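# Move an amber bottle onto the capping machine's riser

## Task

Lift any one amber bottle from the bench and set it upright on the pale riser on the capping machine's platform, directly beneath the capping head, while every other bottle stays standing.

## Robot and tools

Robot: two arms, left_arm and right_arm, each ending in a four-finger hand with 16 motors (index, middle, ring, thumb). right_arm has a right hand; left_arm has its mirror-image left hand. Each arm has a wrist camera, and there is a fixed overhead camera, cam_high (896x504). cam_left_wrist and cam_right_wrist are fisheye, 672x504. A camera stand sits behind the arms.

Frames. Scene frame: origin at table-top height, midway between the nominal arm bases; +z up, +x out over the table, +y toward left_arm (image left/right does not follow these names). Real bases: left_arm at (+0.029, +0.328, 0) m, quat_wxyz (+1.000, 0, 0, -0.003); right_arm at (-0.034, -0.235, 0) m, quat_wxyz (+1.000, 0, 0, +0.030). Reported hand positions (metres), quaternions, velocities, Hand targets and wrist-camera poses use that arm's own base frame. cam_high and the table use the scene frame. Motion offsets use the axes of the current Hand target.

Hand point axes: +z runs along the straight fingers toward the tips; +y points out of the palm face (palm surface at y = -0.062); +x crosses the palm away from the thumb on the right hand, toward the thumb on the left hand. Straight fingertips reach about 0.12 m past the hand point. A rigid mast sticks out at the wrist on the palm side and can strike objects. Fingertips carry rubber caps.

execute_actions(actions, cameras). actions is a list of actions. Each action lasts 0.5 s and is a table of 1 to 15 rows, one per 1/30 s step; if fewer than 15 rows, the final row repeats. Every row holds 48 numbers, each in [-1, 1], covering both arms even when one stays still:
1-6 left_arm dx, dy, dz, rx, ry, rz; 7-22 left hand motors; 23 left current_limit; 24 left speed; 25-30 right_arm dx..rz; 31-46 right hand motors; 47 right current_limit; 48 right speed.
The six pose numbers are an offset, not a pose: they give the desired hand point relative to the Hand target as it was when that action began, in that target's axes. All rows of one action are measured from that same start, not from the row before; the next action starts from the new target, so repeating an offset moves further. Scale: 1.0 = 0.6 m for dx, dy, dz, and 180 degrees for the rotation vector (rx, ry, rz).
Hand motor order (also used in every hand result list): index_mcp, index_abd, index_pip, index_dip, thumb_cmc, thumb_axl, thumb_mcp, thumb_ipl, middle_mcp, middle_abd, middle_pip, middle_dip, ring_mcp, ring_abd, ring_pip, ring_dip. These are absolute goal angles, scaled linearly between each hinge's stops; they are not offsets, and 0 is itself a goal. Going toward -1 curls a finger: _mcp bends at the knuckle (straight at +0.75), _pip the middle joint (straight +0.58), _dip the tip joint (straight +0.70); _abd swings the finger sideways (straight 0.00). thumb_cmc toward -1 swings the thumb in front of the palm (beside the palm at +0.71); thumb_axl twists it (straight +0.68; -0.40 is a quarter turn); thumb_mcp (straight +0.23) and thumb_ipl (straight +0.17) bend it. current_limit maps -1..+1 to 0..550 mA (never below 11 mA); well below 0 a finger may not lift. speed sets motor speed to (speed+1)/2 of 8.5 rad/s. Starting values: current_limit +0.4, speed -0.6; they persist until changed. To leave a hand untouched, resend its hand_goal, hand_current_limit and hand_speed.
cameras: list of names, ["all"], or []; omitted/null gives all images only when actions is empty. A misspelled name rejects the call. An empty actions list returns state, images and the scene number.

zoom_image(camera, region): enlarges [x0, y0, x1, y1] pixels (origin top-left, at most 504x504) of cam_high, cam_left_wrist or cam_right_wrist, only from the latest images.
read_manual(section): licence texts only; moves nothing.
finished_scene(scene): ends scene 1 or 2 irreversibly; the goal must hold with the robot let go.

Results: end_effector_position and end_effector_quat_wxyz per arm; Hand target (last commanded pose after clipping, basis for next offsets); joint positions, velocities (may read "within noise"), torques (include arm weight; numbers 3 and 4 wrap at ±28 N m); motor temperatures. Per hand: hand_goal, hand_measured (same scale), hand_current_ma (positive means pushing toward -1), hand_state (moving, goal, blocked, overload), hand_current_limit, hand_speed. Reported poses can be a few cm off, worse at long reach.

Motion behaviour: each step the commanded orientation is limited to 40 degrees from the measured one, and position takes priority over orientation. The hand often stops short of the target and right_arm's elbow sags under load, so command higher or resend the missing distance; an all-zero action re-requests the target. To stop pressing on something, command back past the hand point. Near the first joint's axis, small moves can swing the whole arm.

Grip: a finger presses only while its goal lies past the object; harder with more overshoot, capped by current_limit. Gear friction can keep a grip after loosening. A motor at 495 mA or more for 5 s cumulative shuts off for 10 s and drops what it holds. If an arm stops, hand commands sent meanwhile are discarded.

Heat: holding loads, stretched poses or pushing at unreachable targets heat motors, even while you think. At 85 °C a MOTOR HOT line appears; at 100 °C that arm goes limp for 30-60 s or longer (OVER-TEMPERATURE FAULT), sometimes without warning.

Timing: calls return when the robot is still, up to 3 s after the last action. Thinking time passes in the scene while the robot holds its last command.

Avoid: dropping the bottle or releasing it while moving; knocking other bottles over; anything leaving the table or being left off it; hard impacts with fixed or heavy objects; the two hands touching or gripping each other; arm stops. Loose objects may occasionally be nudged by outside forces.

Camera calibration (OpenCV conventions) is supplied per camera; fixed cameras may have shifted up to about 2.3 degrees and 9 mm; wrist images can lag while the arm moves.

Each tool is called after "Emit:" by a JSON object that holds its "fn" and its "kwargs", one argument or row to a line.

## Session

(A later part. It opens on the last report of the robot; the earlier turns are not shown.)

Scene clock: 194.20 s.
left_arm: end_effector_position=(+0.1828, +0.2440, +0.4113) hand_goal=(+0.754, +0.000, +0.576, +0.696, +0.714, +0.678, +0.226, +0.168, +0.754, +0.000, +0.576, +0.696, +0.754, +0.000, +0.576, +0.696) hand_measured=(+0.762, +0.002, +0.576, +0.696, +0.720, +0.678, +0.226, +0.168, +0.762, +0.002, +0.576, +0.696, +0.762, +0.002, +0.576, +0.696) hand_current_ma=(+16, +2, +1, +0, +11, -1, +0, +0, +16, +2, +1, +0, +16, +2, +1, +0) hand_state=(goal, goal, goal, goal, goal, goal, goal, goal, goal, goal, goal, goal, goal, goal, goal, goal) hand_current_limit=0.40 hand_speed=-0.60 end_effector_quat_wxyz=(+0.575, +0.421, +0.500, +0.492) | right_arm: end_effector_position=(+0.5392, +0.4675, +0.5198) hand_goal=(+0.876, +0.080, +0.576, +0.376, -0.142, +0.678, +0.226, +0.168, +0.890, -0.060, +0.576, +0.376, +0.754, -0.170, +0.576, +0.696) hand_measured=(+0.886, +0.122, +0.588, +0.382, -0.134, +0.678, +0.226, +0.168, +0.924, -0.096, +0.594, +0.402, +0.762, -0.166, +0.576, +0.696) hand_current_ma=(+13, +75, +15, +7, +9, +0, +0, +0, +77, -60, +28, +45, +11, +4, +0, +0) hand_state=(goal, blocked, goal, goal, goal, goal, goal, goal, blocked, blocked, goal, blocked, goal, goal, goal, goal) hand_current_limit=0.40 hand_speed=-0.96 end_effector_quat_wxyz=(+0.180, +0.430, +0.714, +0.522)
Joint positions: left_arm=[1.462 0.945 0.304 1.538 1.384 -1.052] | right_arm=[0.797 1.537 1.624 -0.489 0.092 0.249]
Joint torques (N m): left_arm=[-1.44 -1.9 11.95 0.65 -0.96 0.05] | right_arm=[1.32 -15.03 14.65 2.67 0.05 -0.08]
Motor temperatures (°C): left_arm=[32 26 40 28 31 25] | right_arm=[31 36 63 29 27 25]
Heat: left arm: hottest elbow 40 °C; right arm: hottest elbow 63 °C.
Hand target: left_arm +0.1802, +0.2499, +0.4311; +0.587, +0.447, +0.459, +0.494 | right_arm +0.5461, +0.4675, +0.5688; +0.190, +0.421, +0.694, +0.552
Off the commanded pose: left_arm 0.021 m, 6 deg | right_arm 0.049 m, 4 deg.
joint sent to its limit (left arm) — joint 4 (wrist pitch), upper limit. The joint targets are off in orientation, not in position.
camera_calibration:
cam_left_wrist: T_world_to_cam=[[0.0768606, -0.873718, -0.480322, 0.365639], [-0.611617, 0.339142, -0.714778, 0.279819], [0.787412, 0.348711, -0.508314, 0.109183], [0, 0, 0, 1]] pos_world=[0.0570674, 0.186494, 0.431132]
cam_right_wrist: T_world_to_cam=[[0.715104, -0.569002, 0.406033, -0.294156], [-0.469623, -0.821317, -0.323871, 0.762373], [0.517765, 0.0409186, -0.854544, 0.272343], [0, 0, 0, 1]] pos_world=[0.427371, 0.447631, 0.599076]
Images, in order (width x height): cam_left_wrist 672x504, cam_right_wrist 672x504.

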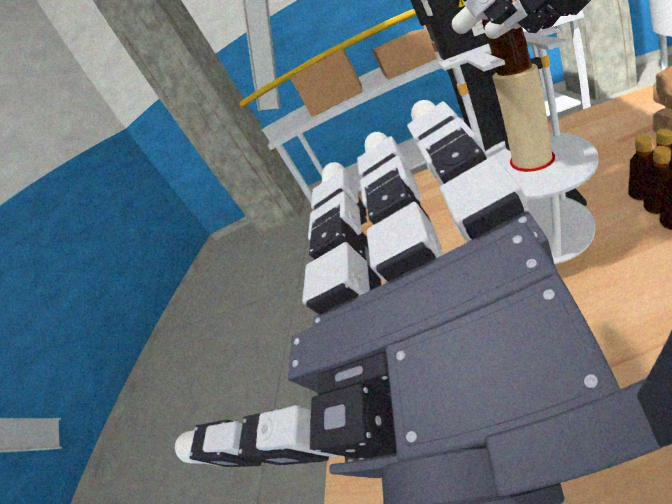

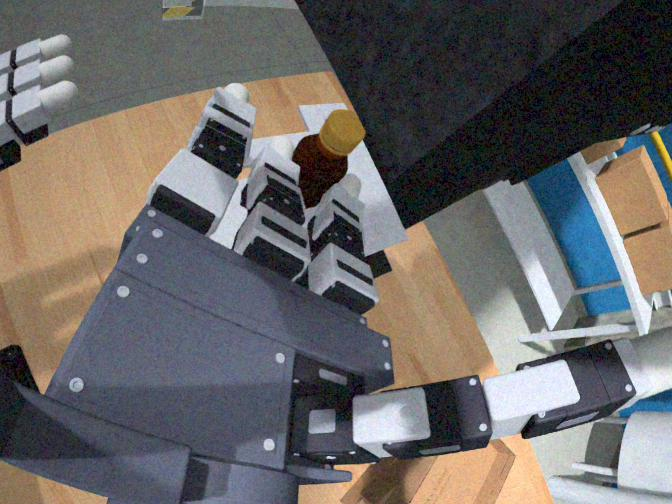

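Emit:
{"fn": "execute_actions", "kwargs": {
  "actions": [
    [[0,0,0,0,0,0,0.754,0,0.576,0.696,0.714,0.678,0.226,0.168,0.754,0,0.576,0.696,0.754,0,0.576,0.696,0.4,-0.6,0,0,0,0,0,0,0.875,0.12,0.576,0.376,-0.143,0.678,0.226,0.168,0.89,-0.095,0.576,0.376,0.754,-0.205,0.576,0.696,0.4,-0.96]],
    [[0,0,0,0,0,0,0.754,0,0.576,0.696,0.714,0.678,0.226,0.168,0.754,0,0.576,0.696,0.754,0,0.576,0.696,0.4,-0.6,0,0,0,0,0,0,0.875,0.14,0.576,0.376,-0.143,0.678,0.226,0.168,0.89,-0.115,0.576,0.376,0.754,-0.225,0.576,0.696,0.4,-0.97]]
  ],
  "cameras": ["cam_left_wrist", "cam_right_wrist"]
}}

Emit:
{"fn": "zoom_image", "kwargs": {
  "camera": "cam_left_wrist",
  "region": [480, 20, 550, 90]
}}

Emit:
{"fn": "zoom_image", "kwargs": {
  "camera": "cam_right_wrist",
  "region": [290, 95, 380, 185]
}}

Scene clock: 195.83 s.
left_arm: end_effector_position=(+0.1828, +0.2440, +0.4113) hand_goal=(+0.754, +0.000, +0.576, +0.696, +0.714, +0.678, +0.226, +0.168, +0.754, +0.000, +0.576, +0.696, +0.754, +0.000, +0.576, +0.696) hand_measured=(+0.762, +0.002, +0.576, +0.696, +0.720, +0.678, +0.226, +0.168, +0.762, +0.002, +0.576, +0.696, +0.762, +0.002, +0.576, +0.696) hand_current_ma=(+16, +2, +1, +0, +11, -1, +0, +0, +16, +2, +1, +0, +16, +2, +1, +0) hand_state=(goal, goal, goal, goal, goal, goal, goal, goal, goal, goal, goal, goal, goal, goal, goal, goal) hand_current_limit=0.40 hand_speed=-0.60 end_effector_quat_wxyz=(+0.575, +0.421, +0.500, +0.492) | right_arm: end_effector_position=(+0.5389, +0.4674, +0.5329) hand_goal=(+0.876, +0.140, +0.576, +0.376, -0.142, +0.678, +0.226, +0.168, +0.890, -0.114, +0.576, +0.376, +0.754, -0.224, +0.576, +0.696) hand_measured=(+0.888, +0.136, +0.582, +0.380, -0.134, +0.678, +0.226, +0.168, +0.908, -0.110, +0.582, +0.380, +0.762, -0.218, +0.576, +0.696) hand_current_ma=(+16, -2, +6, +2, +9, +0, +0, +0, +31, +2, +7, +3, +11, +4, +0, +0) hand_state=(goal, goal, goal, goal, goal, goal, goal, goal, goal, goal, goal, goal, goal, goal, goal, goal) hand_current_limit=0.40 hand_speed=-0.97 end_effector_quat_wxyz=(+0.181, +0.427, +0.709, +0.531)
Joint positions: left_arm=[1.462 0.945 0.304 1.538 1.384 -1.052] | right_arm=[0.797 1.537 1.644 -0.489 0.091 0.249]
Joint torques (N m): left_arm=[-1.44 -1.9 11.96 0.65 -0.97 0.05] | right_arm=[1.2 -14.92 13.61 2.52 0.08 -0.08]
Motor temperatures (°C): left_arm=[32 26 40 28 31 25] | right_arm=[31 36 63 29 27 25]
Heat: left arm: hottest elbow 40 °C; right arm: hottest elbow 63 °C.
Hand target: left_arm +0.1802, +0.2499, +0.4311; +0.587, +0.447, +0.459, +0.494 | right_arm +0.5460, +0.4676, +0.5689; +0.190, +0.421, +0.694, +0.552
Off the commanded pose: left_arm 0.021 m, 6 deg | right_arm 0.037 m, 3 deg.
joint sent to its limit (left arm) — joint 4 (wrist pitch), upper limit. The joint targets are off in orientation, not in position.
camera_calibration:
cam_left_wrist: T_world_to_cam=[[0.0768606, -0.873718, -0.480322, 0.365639], [-0.611617, 0.339142, -0.714778, 0.279819], [0.787412, 0.348711, -0.508314, 0.109183], [0, 0, 0, 1]] pos_world=[0.0570674, 0.186494, 0.431132]
cam_right_wrist: T_world_to_cam=[[0.709743, -0.574552, 0.40762, -0.294641], [-0.46429, -0.816685, -0.342724, 0.771407], [0.529811, 0.0539921, -0.846396, 0.266747], [0, 0, 0, 1]] pos_world=[0.42595, 0.446308, 0.610255]
Images, in order (width x height): cam_left_wrist 672x504, cam_right_wrist 672x504.

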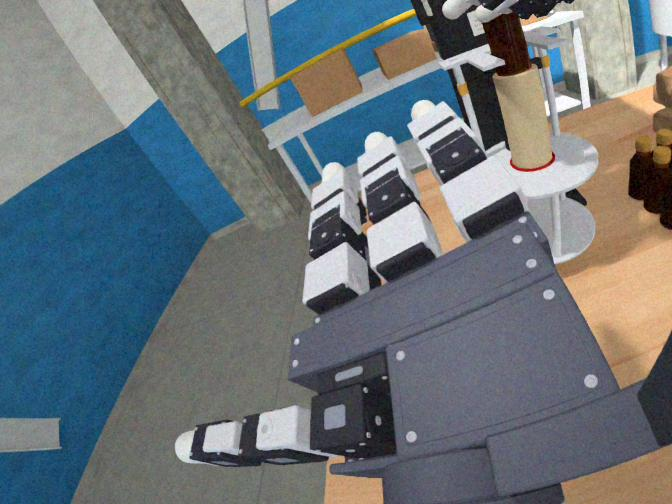

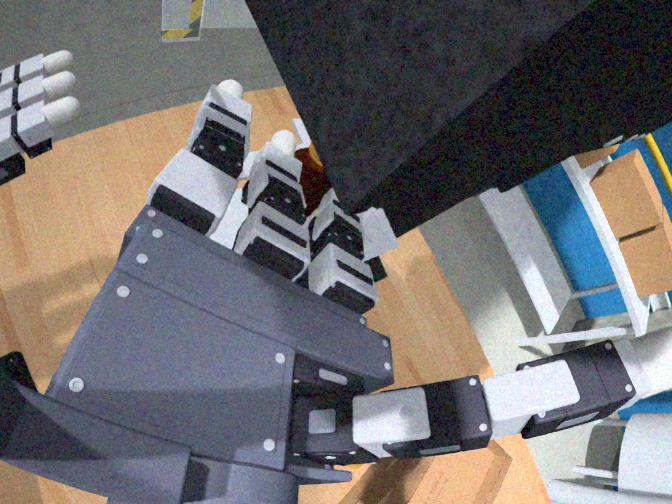

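Scaled by 7.200 from the camera's 672x504 image, which has a finer 960x720 frame.

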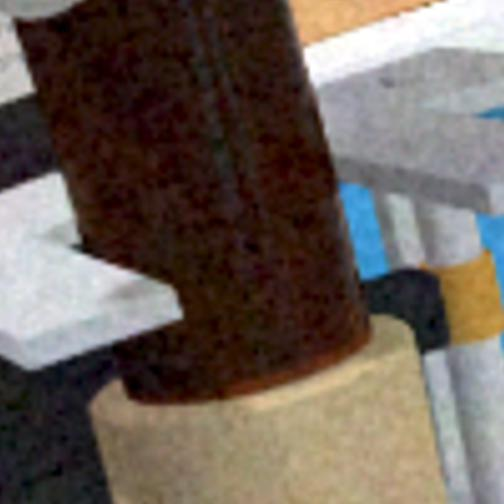

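Scaled by 5.600 from the camera's 672x504 image, which has a finer 960x720 frame.

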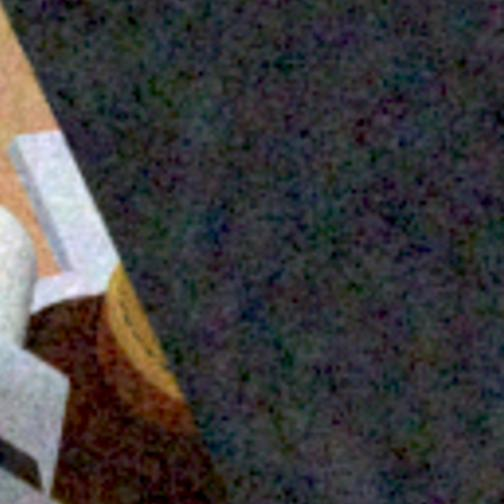

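Emit:
{"fn": "execute_actions", "kwargs": {
  "actions": [
    [[0,0,0,0,0,0,0.754,0,0.576,0.696,0.714,0.678,0.226,0.168,0.754,0,0.576,0.696,0.754,0,0.576,0.696,0.4,-0.6,0,0,0,0,0,0,0.875,0.2,0.576,0.376,-0.143,0.678,0.226,0.168,0.89,-0.18,0.576,0.376,0.754,-0.3,0.576,0.696,0.4,-0.96]]
  ],
  "cameras": ["cam_left_wrist", "cam_right_wrist", "cam_high"]
}}

Emit:
{"fn": "zoom_image", "kwargs": {
  "camera": "cam_left_wrist",
  "region": [430, 0, 600, 100]
}}

Emit:
{"fn": "zoom_image", "kwargs": {
  "camera": "cam_high",
  "region": [450, 80, 600, 230]
}}

Scene clock: 197.13 s.
left_arm: end_effector_position=(+0.1828, +0.2440, +0.4113) hand_goal=(+0.754, +0.000, +0.576, +0.696, +0.714, +0.678, +0.226, +0.168, +0.754, +0.000, +0.576, +0.696, +0.754, +0.000, +0.576, +0.696) hand_measured=(+0.762, +0.002, +0.576, +0.696, +0.720, +0.678, +0.226, +0.168, +0.762, +0.002, +0.576, +0.696, +0.762, +0.002, +0.576, +0.696) hand_current_ma=(+16, +2, +1, +0, +11, -1, +0, +0, +16, +2, +1, +0, +16, +2, +1, +0) hand_state=(goal, goal, goal, goal, goal, goal, goal, goal, goal, goal, goal, goal, goal, goal, goal, goal) hand_current_limit=0.40 hand_speed=-0.60 end_effector_quat_wxyz=(+0.575, +0.421, +0.500, +0.492) | right_arm: end_effector_position=(+0.5389, +0.4674, +0.5329) hand_goal=(+0.876, +0.200, +0.576, +0.376, -0.142, +0.678, +0.226, +0.168, +0.890, -0.180, +0.576, +0.376, +0.754, -0.300, +0.576, +0.696) hand_measured=(+0.888, +0.196, +0.582, +0.380, -0.134, +0.678, +0.226, +0.168, +0.908, -0.174, +0.582, +0.380, +0.762, -0.294, +0.576, +0.696) hand_current_ma=(+16, -2, +6, +2, +9, +0, +0, +0, +31, +5, +7, +3, +11, +4, +0, +0) hand_state=(goal, goal, goal, goal, goal, goal, goal, goal, goal, goal, goal, goal, goal, goal, goal, goal) hand_current_limit=0.40 hand_speed=-0.96 end_effector_quat_wxyz=(+0.181, +0.427, +0.709, +0.531)
Joint positions: left_arm=[1.462 0.945 0.304 1.538 1.384 -1.052] | right_arm=[0.797 1.537 1.644 -0.489 0.091 0.249]
Joint torques (N m): left_arm=[-1.44 -1.96 11.95 0.65 -0.96 0.05] | right_arm=[1.03 -14.92 13.59 2.56 0.06 -0.1]
Motor temperatures (°C): left_arm=[32 26 40 28 31 25] | right_arm=[31 36 63 29 27 25]
Heat: left arm: hottest elbow 40 °C; right arm: hottest elbow 63 °C.
Hand target: left_arm +0.1802, +0.2499, +0.4311; +0.587, +0.447, +0.459, +0.494 | right_arm +0.5460, +0.4676, +0.5689; +0.190, +0.421, +0.694, +0.552
Off the commanded pose: left_arm 0.021 m, 6 deg | right_arm 0.037 m, 3 deg.
joint sent to its limit (left arm) — joint 4 (wrist pitch), upper limit. The joint targets are off in orientation, not in position.
camera_calibration:
cam_left_wrist: T_world_to_cam=[[0.0768606, -0.873718, -0.480322, 0.365639], [-0.611617, 0.339142, -0.714778, 0.279819], [0.787412, 0.348711, -0.508314, 0.109183], [0, 0, 0, 1]] pos_world=[0.0570674, 0.186494, 0.431132]
cam_right_wrist: T_world_to_cam=[[0.709743, -0.574552, 0.40762, -0.294641], [-0.46429, -0.816685, -0.342724, 0.771407], [0.529811, 0.0539921, -0.846396, 0.266747], [0, 0, 0, 1]] pos_world=[0.42595, 0.446308, 0.610255]

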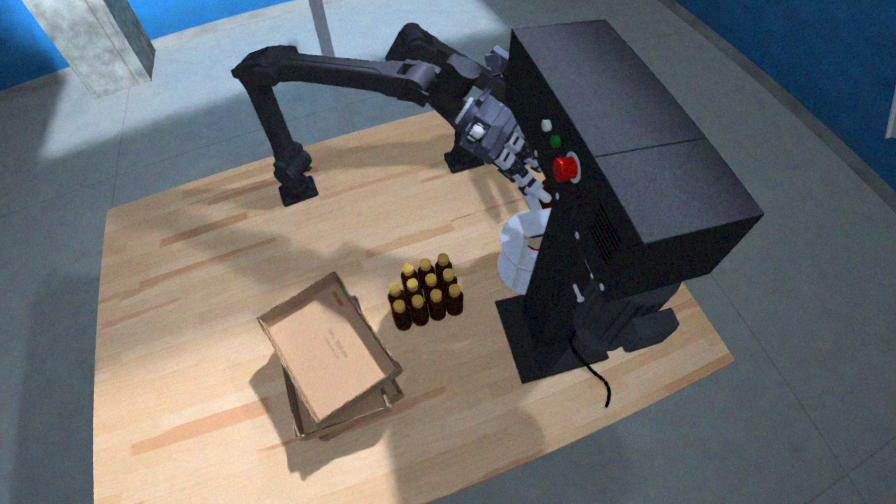

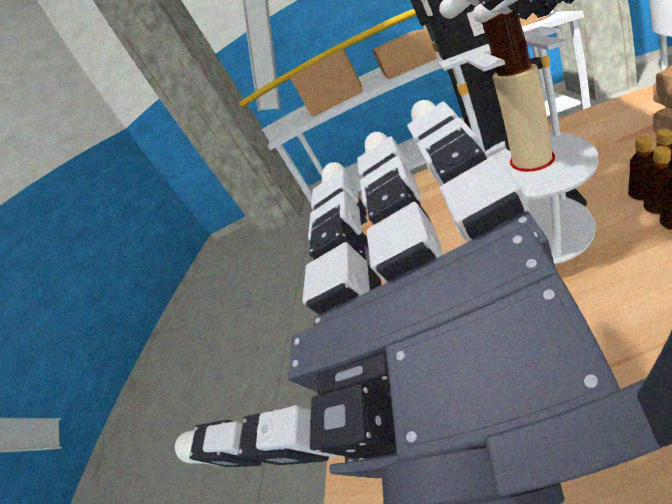

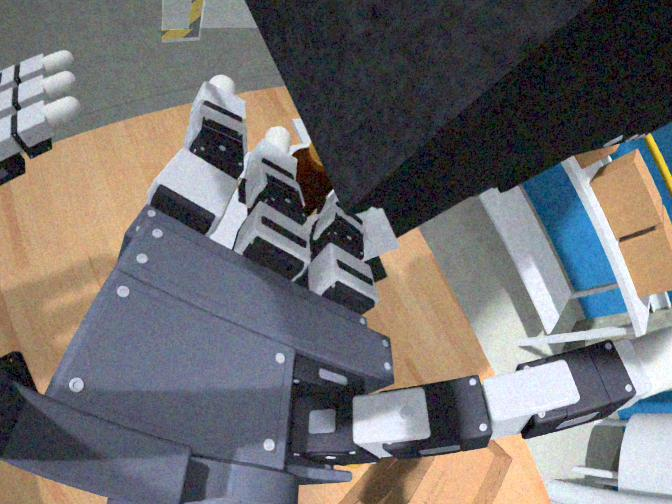

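Scaled by 2.965 from the camera's 672x504 image, which has a finer 960x720 frame.

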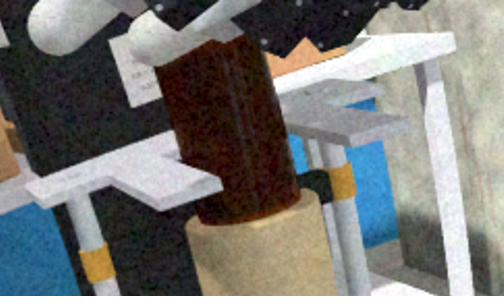

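Scaled by 3.360 from the camera's 896x504 image, which has a finer 1280x720 frame.

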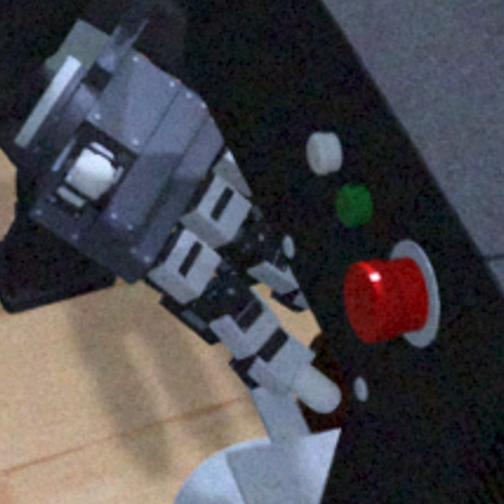

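Emit:
{"fn": "execute_actions", "kwargs": {
  "actions": [
    [[0,0,0,0,0,0,0.754,0,0.576,0.696,0.714,0.678,0.226,0.168,0.754,0,0.576,0.696,0.754,0,0.576,0.696,0.4,-0.6,0,0,-0.03,0,0,0,0.875,0.2,0.576,0.376,-0.143,0.678,0.226,0.168,0.89,-0.18,0.576,0.376,0.754,-0.3,0.576,0.696,0.4,-0.96]]
  ],
  "cameras": ["cam_left_wrist"]
}}

Emit:
{"fn": "zoom_image", "kwargs": {
  "camera": "cam_left_wrist",
  "region": [430, 0, 600, 100]
}}

Scene clock: 199.33 s.
left_arm: end_effector_position=(+0.1828, +0.2440, +0.4113) hand_goal=(+0.754, +0.000, +0.576, +0.696, +0.714, +0.678, +0.226, +0.168, +0.754, +0.000, +0.576, +0.696, +0.754, +0.000, +0.576, +0.696) hand_measured=(+0.762, +0.002, +0.576, +0.696, +0.720, +0.678, +0.226, +0.168, +0.762, +0.002, +0.576, +0.696, +0.762, +0.002, +0.576, +0.696) hand_current_ma=(+16, +2, +1, +0, +11, -1, +0, +0, +16, +2, +1, +0, +16, +2, +1, +0) hand_state=(goal, goal, goal, goal, goal, goal, goal, goal, goal, goal, goal, goal, goal, goal, goal, goal) hand_current_limit=0.40 hand_speed=-0.60 end_effector_quat_wxyz=(+0.575, +0.421, +0.500, +0.492) | right_arm: end_effector_position=(+0.5389, +0.4672, +0.5329) hand_goal=(+0.876, +0.200, +0.576, +0.376, -0.142, +0.678, +0.226, +0.168, +0.890, -0.180, +0.576, +0.376, +0.754, -0.300, +0.576, +0.696) hand_measured=(+0.888, +0.196, +0.582, +0.380, -0.134, +0.678, +0.226, +0.168, +0.908, -0.174, +0.582, +0.380, +0.762, -0.294, +0.576, +0.696) hand_current_ma=(+16, -2, +6, +2, +9, +0, +0, +0, +31, +5, +7, +3, +11, +4, +0, +0) hand_state=(goal, goal, goal, goal, goal, goal, goal, goal, goal, goal, goal, goal, goal, goal, goal, goal) hand_current_limit=0.40 hand_speed=-0.96 end_effector_quat_wxyz=(+0.182, +0.427, +0.709, +0.531)
Joint positions: left_arm=[1.462 0.945 0.304 1.538 1.384 -1.052] | right_arm=[0.797 1.537 1.644 -0.489 0.092 0.249]
Joint torques (N m): left_arm=[-1.44 -1.96 11.96 0.65 -0.96 0.05] | right_arm=[1.32 -18.02 11.59 2.06 0.13 -0.06]
Motor temperatures (°C): left_arm=[32 26 40 28 31 25] | right_arm=[31 35 63 29 27 25]
Heat: left arm: hottest elbow 40 °C; right arm: hottest elbow 63 °C.
Hand target: left_arm +0.1802, +0.2499, +0.4311; +0.587, +0.447, +0.459, +0.494 | right_arm +0.5329, +0.4567, +0.5746; +0.190, +0.421, +0.694, +0.552
Off the commanded pose: left_arm 0.021 m, 6 deg | right_arm 0.043 m, 3 deg.
joint sent to its limit (left arm) — joint 4 (wrist pitch), upper limit. The joint targets are off in orientation, not in position.
camera_calibration:
cam_left_wrist: T_world_to_cam=[[0.0768606, -0.873718, -0.480322, 0.365639], [-0.611617, 0.339142, -0.714778, 0.279819], [0.787412, 0.348711, -0.508314, 0.109183], [0, 0, 0, 1]] pos_world=[0.0570674, 0.186494, 0.431132]
Images, in order (width x height): cam_left_wrist 672x504.

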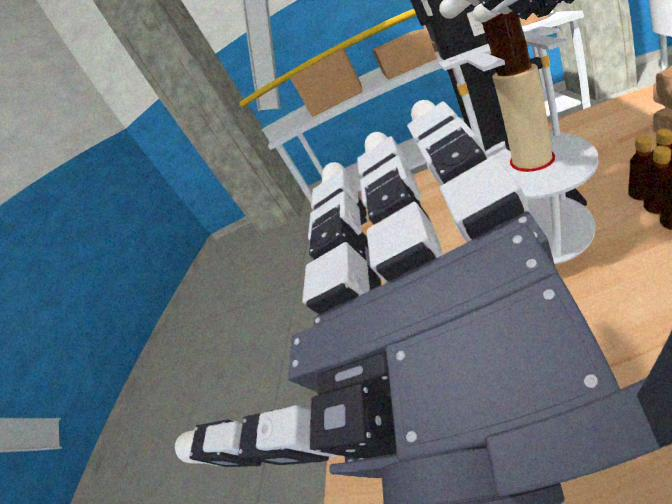

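Scaled by 2.965 from the camera's 672x504 image, which has a finer 960x720 frame.

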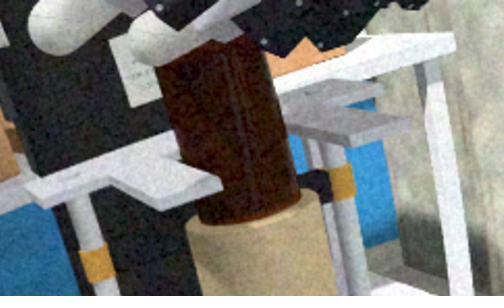

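Emit:
{"fn": "execute_actions", "kwargs": {
  "actions": [
    [[0,0,0,0,0,0,0.754,0,0.576,0.696,0.714,0.678,0.226,0.168,0.754,0,0.576,0.696,0.754,0,0.576,0.696,0.4,-0.6,0,-0.01,-0.02,0,0,0,0.875,0.2,0.576,0.376,-0.143,0.678,0.226,0.168,0.89,-0.18,0.576,0.376,0.754,-0.3,0.576,0.696,0.4,-0.96]]
  ],
  "cameras": ["cam_left_wrist"]
}}

Emit:
{"fn": "zoom_image", "kwargs": {
  "camera": "cam_left_wrist",
  "region": [430, 0, 600, 100]
}}

Scene clock: 200.77 s.
left_arm: end_effector_position=(+0.1828, +0.2440, +0.4113) hand_goal=(+0.754, +0.000, +0.576, +0.696, +0.714, +0.678, +0.226, +0.168, +0.754, +0.000, +0.576, +0.696, +0.754, +0.000, +0.576, +0.696) hand_measured=(+0.762, +0.002, +0.576, +0.696, +0.720, +0.678, +0.226, +0.168, +0.762, +0.002, +0.576, +0.696, +0.762, +0.002, +0.576, +0.696) hand_current_ma=(+16, +2, +1, +0, +11, -1, +0, +0, +16, +2, +1, +0, +16, +2, +1, +0) hand_state=(goal, goal, goal, goal, goal, goal, goal, goal, goal, goal, goal, goal, goal, goal, goal, goal) hand_current_limit=0.40 hand_speed=-0.60 end_effector_quat_wxyz=(+0.575, +0.421, +0.500, +0.492) | right_arm: end_effector_position=(+0.5280, +0.4549, +0.5595) hand_goal=(+0.876, +0.200, +0.576, +0.376, -0.142, +0.678, +0.226, +0.168, +0.890, -0.180, +0.576, +0.376, +0.754, -0.300, +0.576, +0.696) hand_measured=(+0.888, +0.196, +0.582, +0.380, -0.134, +0.678, +0.226, +0.168, +0.908, -0.174, +0.582, +0.380, +0.762, -0.294, +0.576, +0.696) hand_current_ma=(+16, -2, +6, +2, +9, +0, +0, +0, +31, +5, +7, +3, +11, +4, +0, +0) hand_state=(goal, goal, goal, goal, goal, goal, goal, goal, goal, goal, goal, goal, goal, goal, goal, goal) hand_current_limit=0.40 hand_speed=-0.96 end_effector_quat_wxyz=(+0.187, +0.424, +0.698, +0.546)
Joint positions: left_arm=[1.462 0.945 0.304 1.538 1.384 -1.052] | right_arm=[0.797 1.498 1.644 -0.489 0.096 0.249]
Joint torques (N m): left_arm=[-1.38 -1.96 11.95 0.65 -0.96 0.05] | right_arm=[1.73 -16.97 8.9 2.45 0.15 -0.06]
Motor temperatures (°C): left_arm=[32 26 40 28 31 25] | right_arm=[31 36 63 29 27 25]
Heat: left arm: hottest elbow 40 °C; right arm: hottest elbow 63 °C.
Hand target: left_arm +0.1802, +0.2499, +0.4311; +0.587, +0.447, +0.459, +0.494 | right_arm +0.5219, +0.4491, +0.5729; +0.190, +0.421, +0.694, +0.552
Off the commanded pose: left_arm 0.021 m, 6 deg | right_arm 0.016 m, 1 deg.
joint sent to its limit (left arm) — joint 4 (wrist pitch), upper limit. The joint targets are off in orientation, not in position.
camera_calibration:
cam_left_wrist: T_world_to_cam=[[0.0768606, -0.873718, -0.480322, 0.365639], [-0.611617, 0.339142, -0.714778, 0.279819], [0.787412, 0.348711, -0.508314, 0.109183], [0, 0, 0, 1]] pos_world=[0.0570674, 0.186494, 0.431132]
Images, in order (width x height): cam_left_wrist 672x504.

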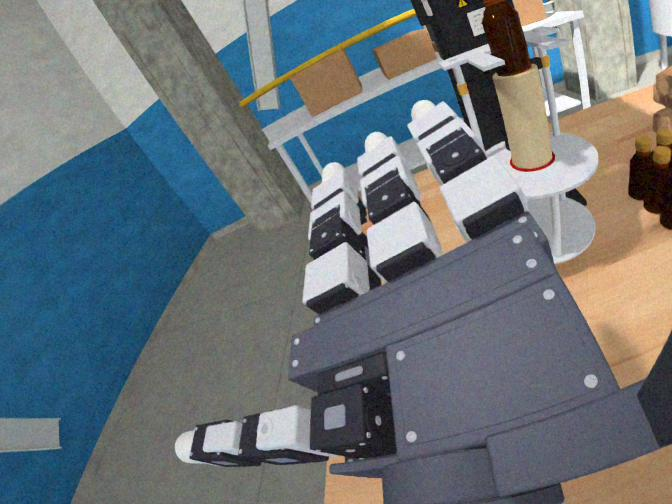

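Scaled by 2.965 from the camera's 672x504 image, which has a finer 960x720 frame.

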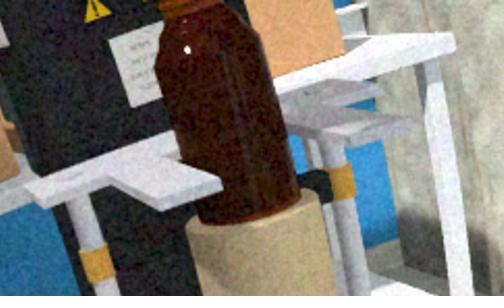

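Emit:
{"fn": "execute_actions", "kwargs": {
  "actions": [
    [[0,0,0,0,0,0,0.754,0,0.576,0.696,0.714,0.678,0.226,0.168,0.754,0,0.576,0.696,0.754,0,0.576,0.696,0.4,-0.6,0,-0.01,-0.02,0,0,0,0.875,0.2,0.576,0.376,-0.143,0.678,0.226,0.168,0.89,-0.18,0.576,0.376,0.754,-0.3,0.576,0.696,0.4,-0.96]]
  ],
  "cameras": ["all"]
}}

Emit:
{"fn": "zoom_image", "kwargs": {
  "camera": "cam_high",
  "region": [450, 80, 600, 230]
}}

Scene clock: 201.87 s.
left_arm: end_effector_position=(+0.1828, +0.2440, +0.4113) hand_goal=(+0.754, +0.000, +0.576, +0.696, +0.714, +0.678, +0.226, +0.168, +0.754, +0.000, +0.576, +0.696, +0.754, +0.000, +0.576, +0.696) hand_measured=(+0.762, +0.002, +0.576, +0.696, +0.720, +0.678, +0.226, +0.168, +0.762, +0.002, +0.576, +0.696, +0.762, +0.002, +0.576, +0.696) hand_current_ma=(+16, +2, +1, +0, +11, -1, +0, +0, +16, +2, +1, +0, +16, +2, +1, +0) hand_state=(goal, goal, goal, goal, goal, goal, goal, goal, goal, goal, goal, goal, goal, goal, goal, goal) hand_current_limit=0.40 hand_speed=-0.60 end_effector_quat_wxyz=(+0.575, +0.421, +0.500, +0.492) | right_arm: end_effector_position=(+0.5214, +0.4470, +0.5562) hand_goal=(+0.876, +0.200, +0.576, +0.376, -0.142, +0.678, +0.226, +0.168, +0.890, -0.180, +0.576, +0.376, +0.754, -0.300, +0.576, +0.696) hand_measured=(+0.888, +0.196, +0.582, +0.378, -0.134, +0.678, +0.226, +0.168, +0.906, -0.174, +0.582, +0.380, +0.762, -0.294, +0.576, +0.696) hand_current_ma=(+16, -2, +6, +2, +9, +0, +0, +0, +29, +5, +6, +3, +11, +4, +0, +0) hand_state=(goal, goal, goal, goal, goal, goal, goal, goal, goal, goal, goal, goal, goal, goal, goal, goal) hand_current_limit=0.40 hand_speed=-0.96 end_effector_quat_wxyz=(+0.188, +0.426, +0.699, +0.542)
Joint positions: left_arm=[1.462 0.945 0.304 1.538 1.384 -1.052] | right_arm=[0.797 1.471 1.611 -0.489 0.101 0.249]
Joint torques (N m): left_arm=[-1.44 -1.96 11.96 0.65 -0.96 0.05] | right_arm=[2.55 -17.38 8.46 2.66 0.14 -0.03]
Motor temperatures (°C): left_arm=[32 26 40 28 31 25] | right_arm=[31 36 62 29 27 25]
Heat: left arm: hottest elbow 40 °C; right arm: hottest elbow 62 °C.
Hand target: left_arm +0.1802, +0.2499, +0.4311; +0.587, +0.447, +0.459, +0.494 | right_arm +0.5109, +0.4416, +0.5713; +0.191, +0.421, +0.694, +0.552
Off the commanded pose: left_arm 0.021 m, 6 deg | right_arm 0.019 m, 1 deg.
joint sent to its limit (left arm) — joint 4 (wrist pitch), upper limit. The joint targets are off in orientation, not in position.
camera_calibration:
cam_left_wrist: T_world_to_cam=[[0.0768606, -0.873718, -0.480322, 0.365639], [-0.611617, 0.339142, -0.714778, 0.279819], [0.787412, 0.348711, -0.508314, 0.109183], [0, 0, 0, 1]] pos_world=[0.0570674, 0.186494, 0.431132]
cam_right_wrist: T_world_to_cam=[[0.693888, -0.589643, 0.413328, -0.291646], [-0.463112, -0.804968, -0.370883, 0.764492], [0.551404, 0.065934, -0.831629, 0.272043], [0, 0, 0, 1]] pos_world=[0.406409, 0.425488, 0.630321]

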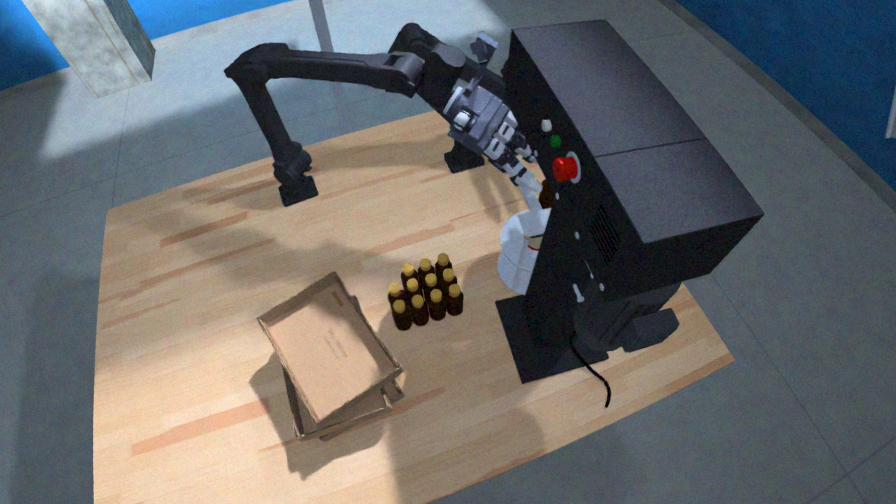

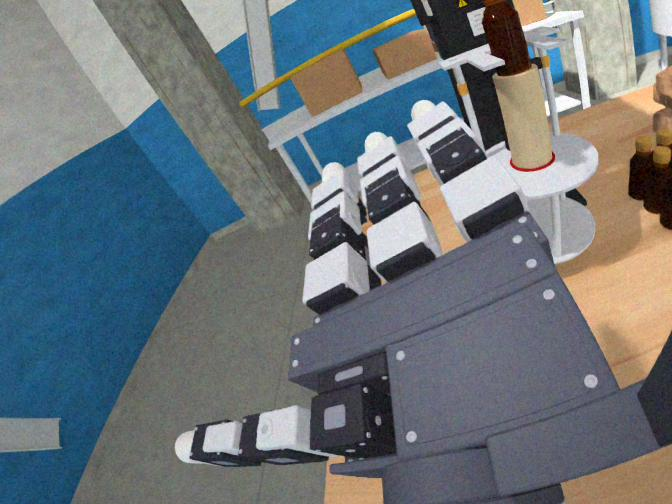

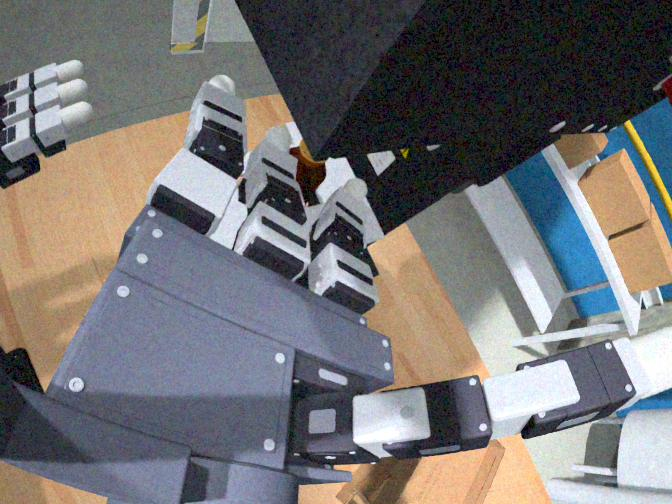

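Scaled by 3.360 from the camera's 896x504 image, which has a finer 1280x720 frame.

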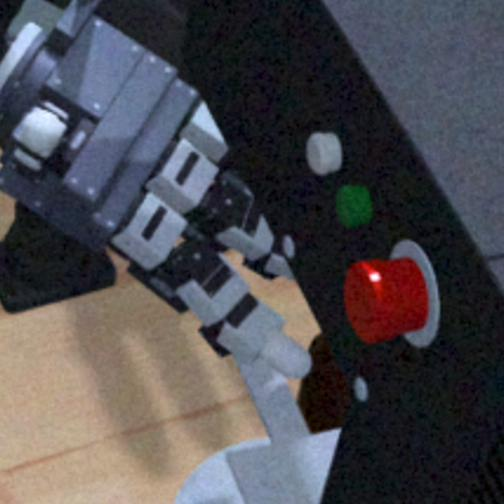

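Emit:
{"fn": "execute_actions", "kwargs": {
  "actions": [
    [[0,0,0,0,0,0,0.754,0,0.576,0.696,0.714,0.678,0.226,0.168,0.754,0,0.576,0.696,0.754,0,0.576,0.696,0.4,-0.6,0,-0.01,-0.04,0,0,0,0.875,0.2,0.576,0.376,-0.143,0.678,0.226,0.168,0.89,-0.18,0.576,0.376,0.754,-0.3,0.576,0.696,0.4,-0.96]],
    [[0,0,0,0,0,0,0.754,0,0.576,0.696,0.714,0.678,0.226,0.168,0.754,0,0.576,0.696,0.754,0,0.576,0.696,0.4,-0.6,0,-0.01,-0.06,0,0,0,0.875,0.2,0.576,0.376,-0.143,0.678,0.226,0.168,0.89,-0.18,0.576,0.376,0.754,-0.3,0.576,0.696,0.4,-0.96]]
  ],
  "cameras": ["all"]
}}

Emit:
{"fn": "zoom_image", "kwargs": {
  "camera": "cam_high",
  "region": [450, 80, 600, 230]
}}

Scene clock: 203.73 s.
left_arm: end_effector_position=(+0.1828, +0.2440, +0.4113) hand_goal=(+0.754, +0.000, +0.576, +0.696, +0.714, +0.678, +0.226, +0.168, +0.754, +0.000, +0.576, +0.696, +0.754, +0.000, +0.576, +0.696) hand_measured=(+0.762, +0.002, +0.576, +0.696, +0.720, +0.678, +0.226, +0.168, +0.762, +0.002, +0.576, +0.696, +0.762, +0.002, +0.576, +0.696) hand_current_ma=(+16, +2, +1, +0, +11, -1, +0, +0, +16, +2, +1, +0, +16, +2, +1, +0) hand_state=(goal, goal, goal, goal, goal, goal, goal, goal, goal, goal, goal, goal, goal, goal, goal, goal) hand_current_limit=0.40 hand_speed=-0.60 end_effector_quat_wxyz=(+0.575, +0.421, +0.500, +0.492) | right_arm: end_effector_position=(+0.4694, +0.4071, +0.5750) hand_goal=(+0.876, +0.200, +0.576, +0.376, -0.142, +0.678, +0.226, +0.168, +0.890, -0.180, +0.576, +0.376, +0.754, -0.300, +0.576, +0.696) hand_measured=(+0.888, +0.196, +0.582, +0.378, -0.134, +0.678, +0.226, +0.168, +0.904, -0.174, +0.582, +0.380, +0.762, -0.296, +0.576, +0.696) hand_current_ma=(+16, -2, +5, +2, +9, +0, +0, +0, +24, +4, +6, +3, +11, +4, +0, +0) hand_state=(goal, goal, goal, goal, goal, goal, goal, goal, goal, goal, goal, goal, goal, goal, goal, goal) hand_current_limit=0.40 hand_speed=-0.96 end_effector_quat_wxyz=(+0.192, +0.421, +0.695, +0.550)
Joint positions: left_arm=[1.462 0.945 0.304 1.538 1.384 -1.052] | right_arm=[0.818 1.307 1.483 -0.505 0.122 0.249]
Joint torques (N m): left_arm=[-1.44 -1.96 11.96 0.65 -0.96 0.05] | right_arm=[2.37 -12.98 8.47 2.24 0.13 0.06]
Motor temperatures (°C): left_arm=[32 26 40 28 31 25] | right_arm=[31 36 61 29 27 25]
Heat: left arm: hottest elbow 40 °C; right arm: hottest elbow 61 °C.
Hand target: left_arm +0.1802, +0.2499, +0.4311; +0.587, +0.447, +0.459, +0.494 | right_arm +0.4627, +0.4047, +0.5792; +0.191, +0.421, +0.694, +0.552
Off the commanded pose: left_arm 0.021 m, 6 deg | right_arm 0.008 m, 0 deg.
joint sent to its limit (left arm) — joint 4 (wrist pitch), upper limit. The joint targets are off in orientation, not in position.
camera_calibration:
cam_left_wrist: T_world_to_cam=[[0.0768606, -0.873718, -0.480322, 0.365639], [-0.611617, 0.339142, -0.714778, 0.279819], [0.787412, 0.348711, -0.508314, 0.109183], [0, 0, 0, 1]] pos_world=[0.0570674, 0.186494, 0.431132]
cam_right_wrist: T_world_to_cam=[[0.686967, -0.592727, 0.420417, -0.286434], [-0.454752, -0.801902, -0.387496, 0.719628], [0.566813, 0.0750114, -0.820424, 0.301578], [0, 0, 0, 1]] pos_world=[0.353084, 0.384672, 0.646697]

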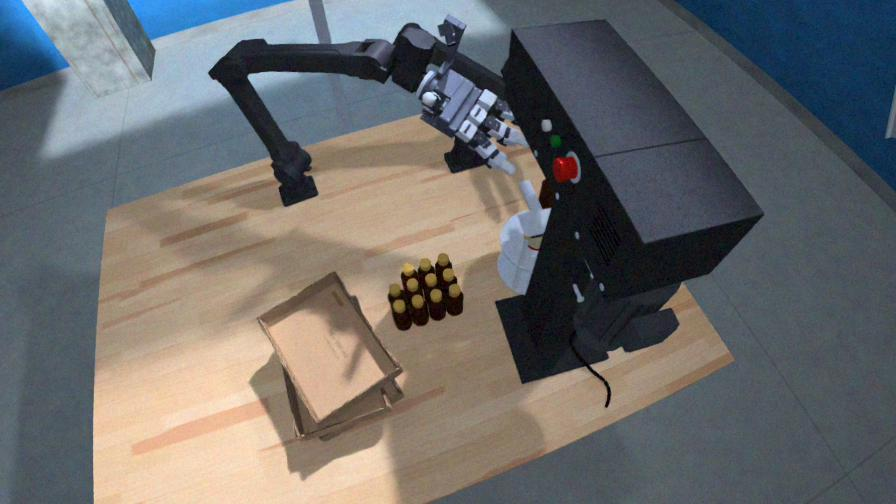

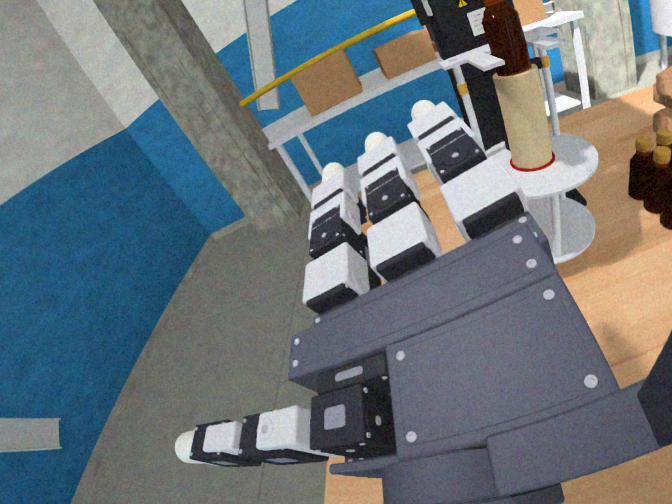

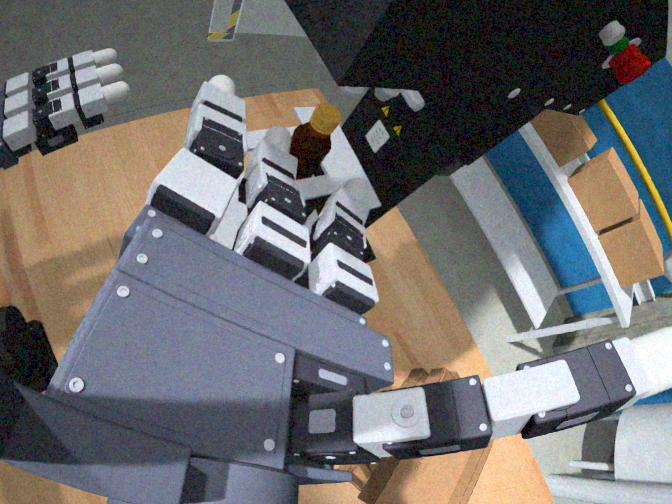

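Scaled by 3.360 from the camera's 896x504 image, which has a finer 1280x720 frame.

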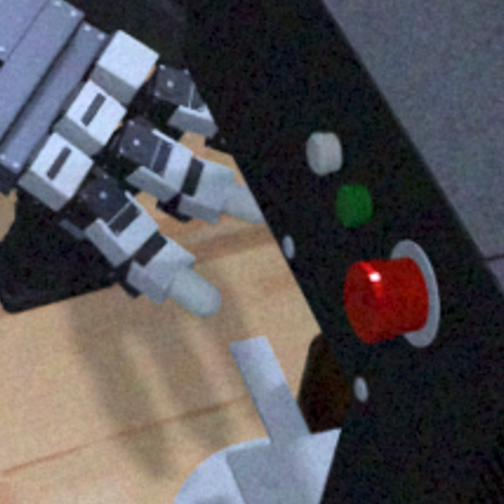

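Emit:
{"fn": "zoom_image", "kwargs": {
  "camera": "cam_left_wrist",
  "region": [460, 0, 580, 90]
}}

Emit:
{"fn": "zoom_image", "kwargs": {
  "camera": "cam_right_wrist",
  "region": [240, 60, 440, 260]
}}

Scaled by 4.200 from the camera's 672x504 image, which has a finer 960x720 frame.

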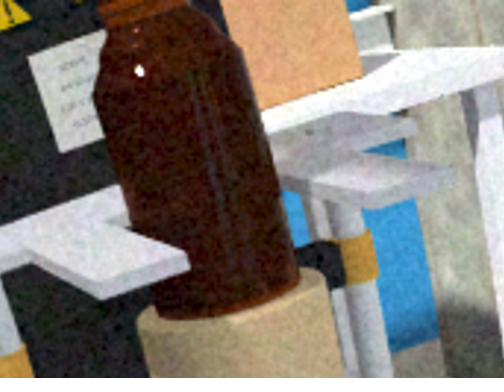

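Scaled by 2.520 from the camera's 672x504 image, which has a finer 960x720 frame.

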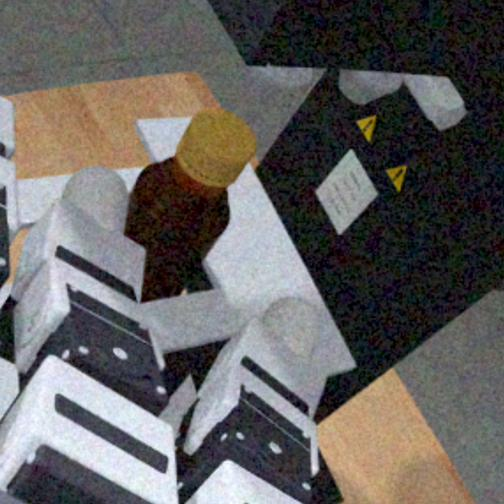

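Emit:
{"fn": "finished_scene", "kwargs": {
  "scene": 2
}}

The scene is finished: the task was done.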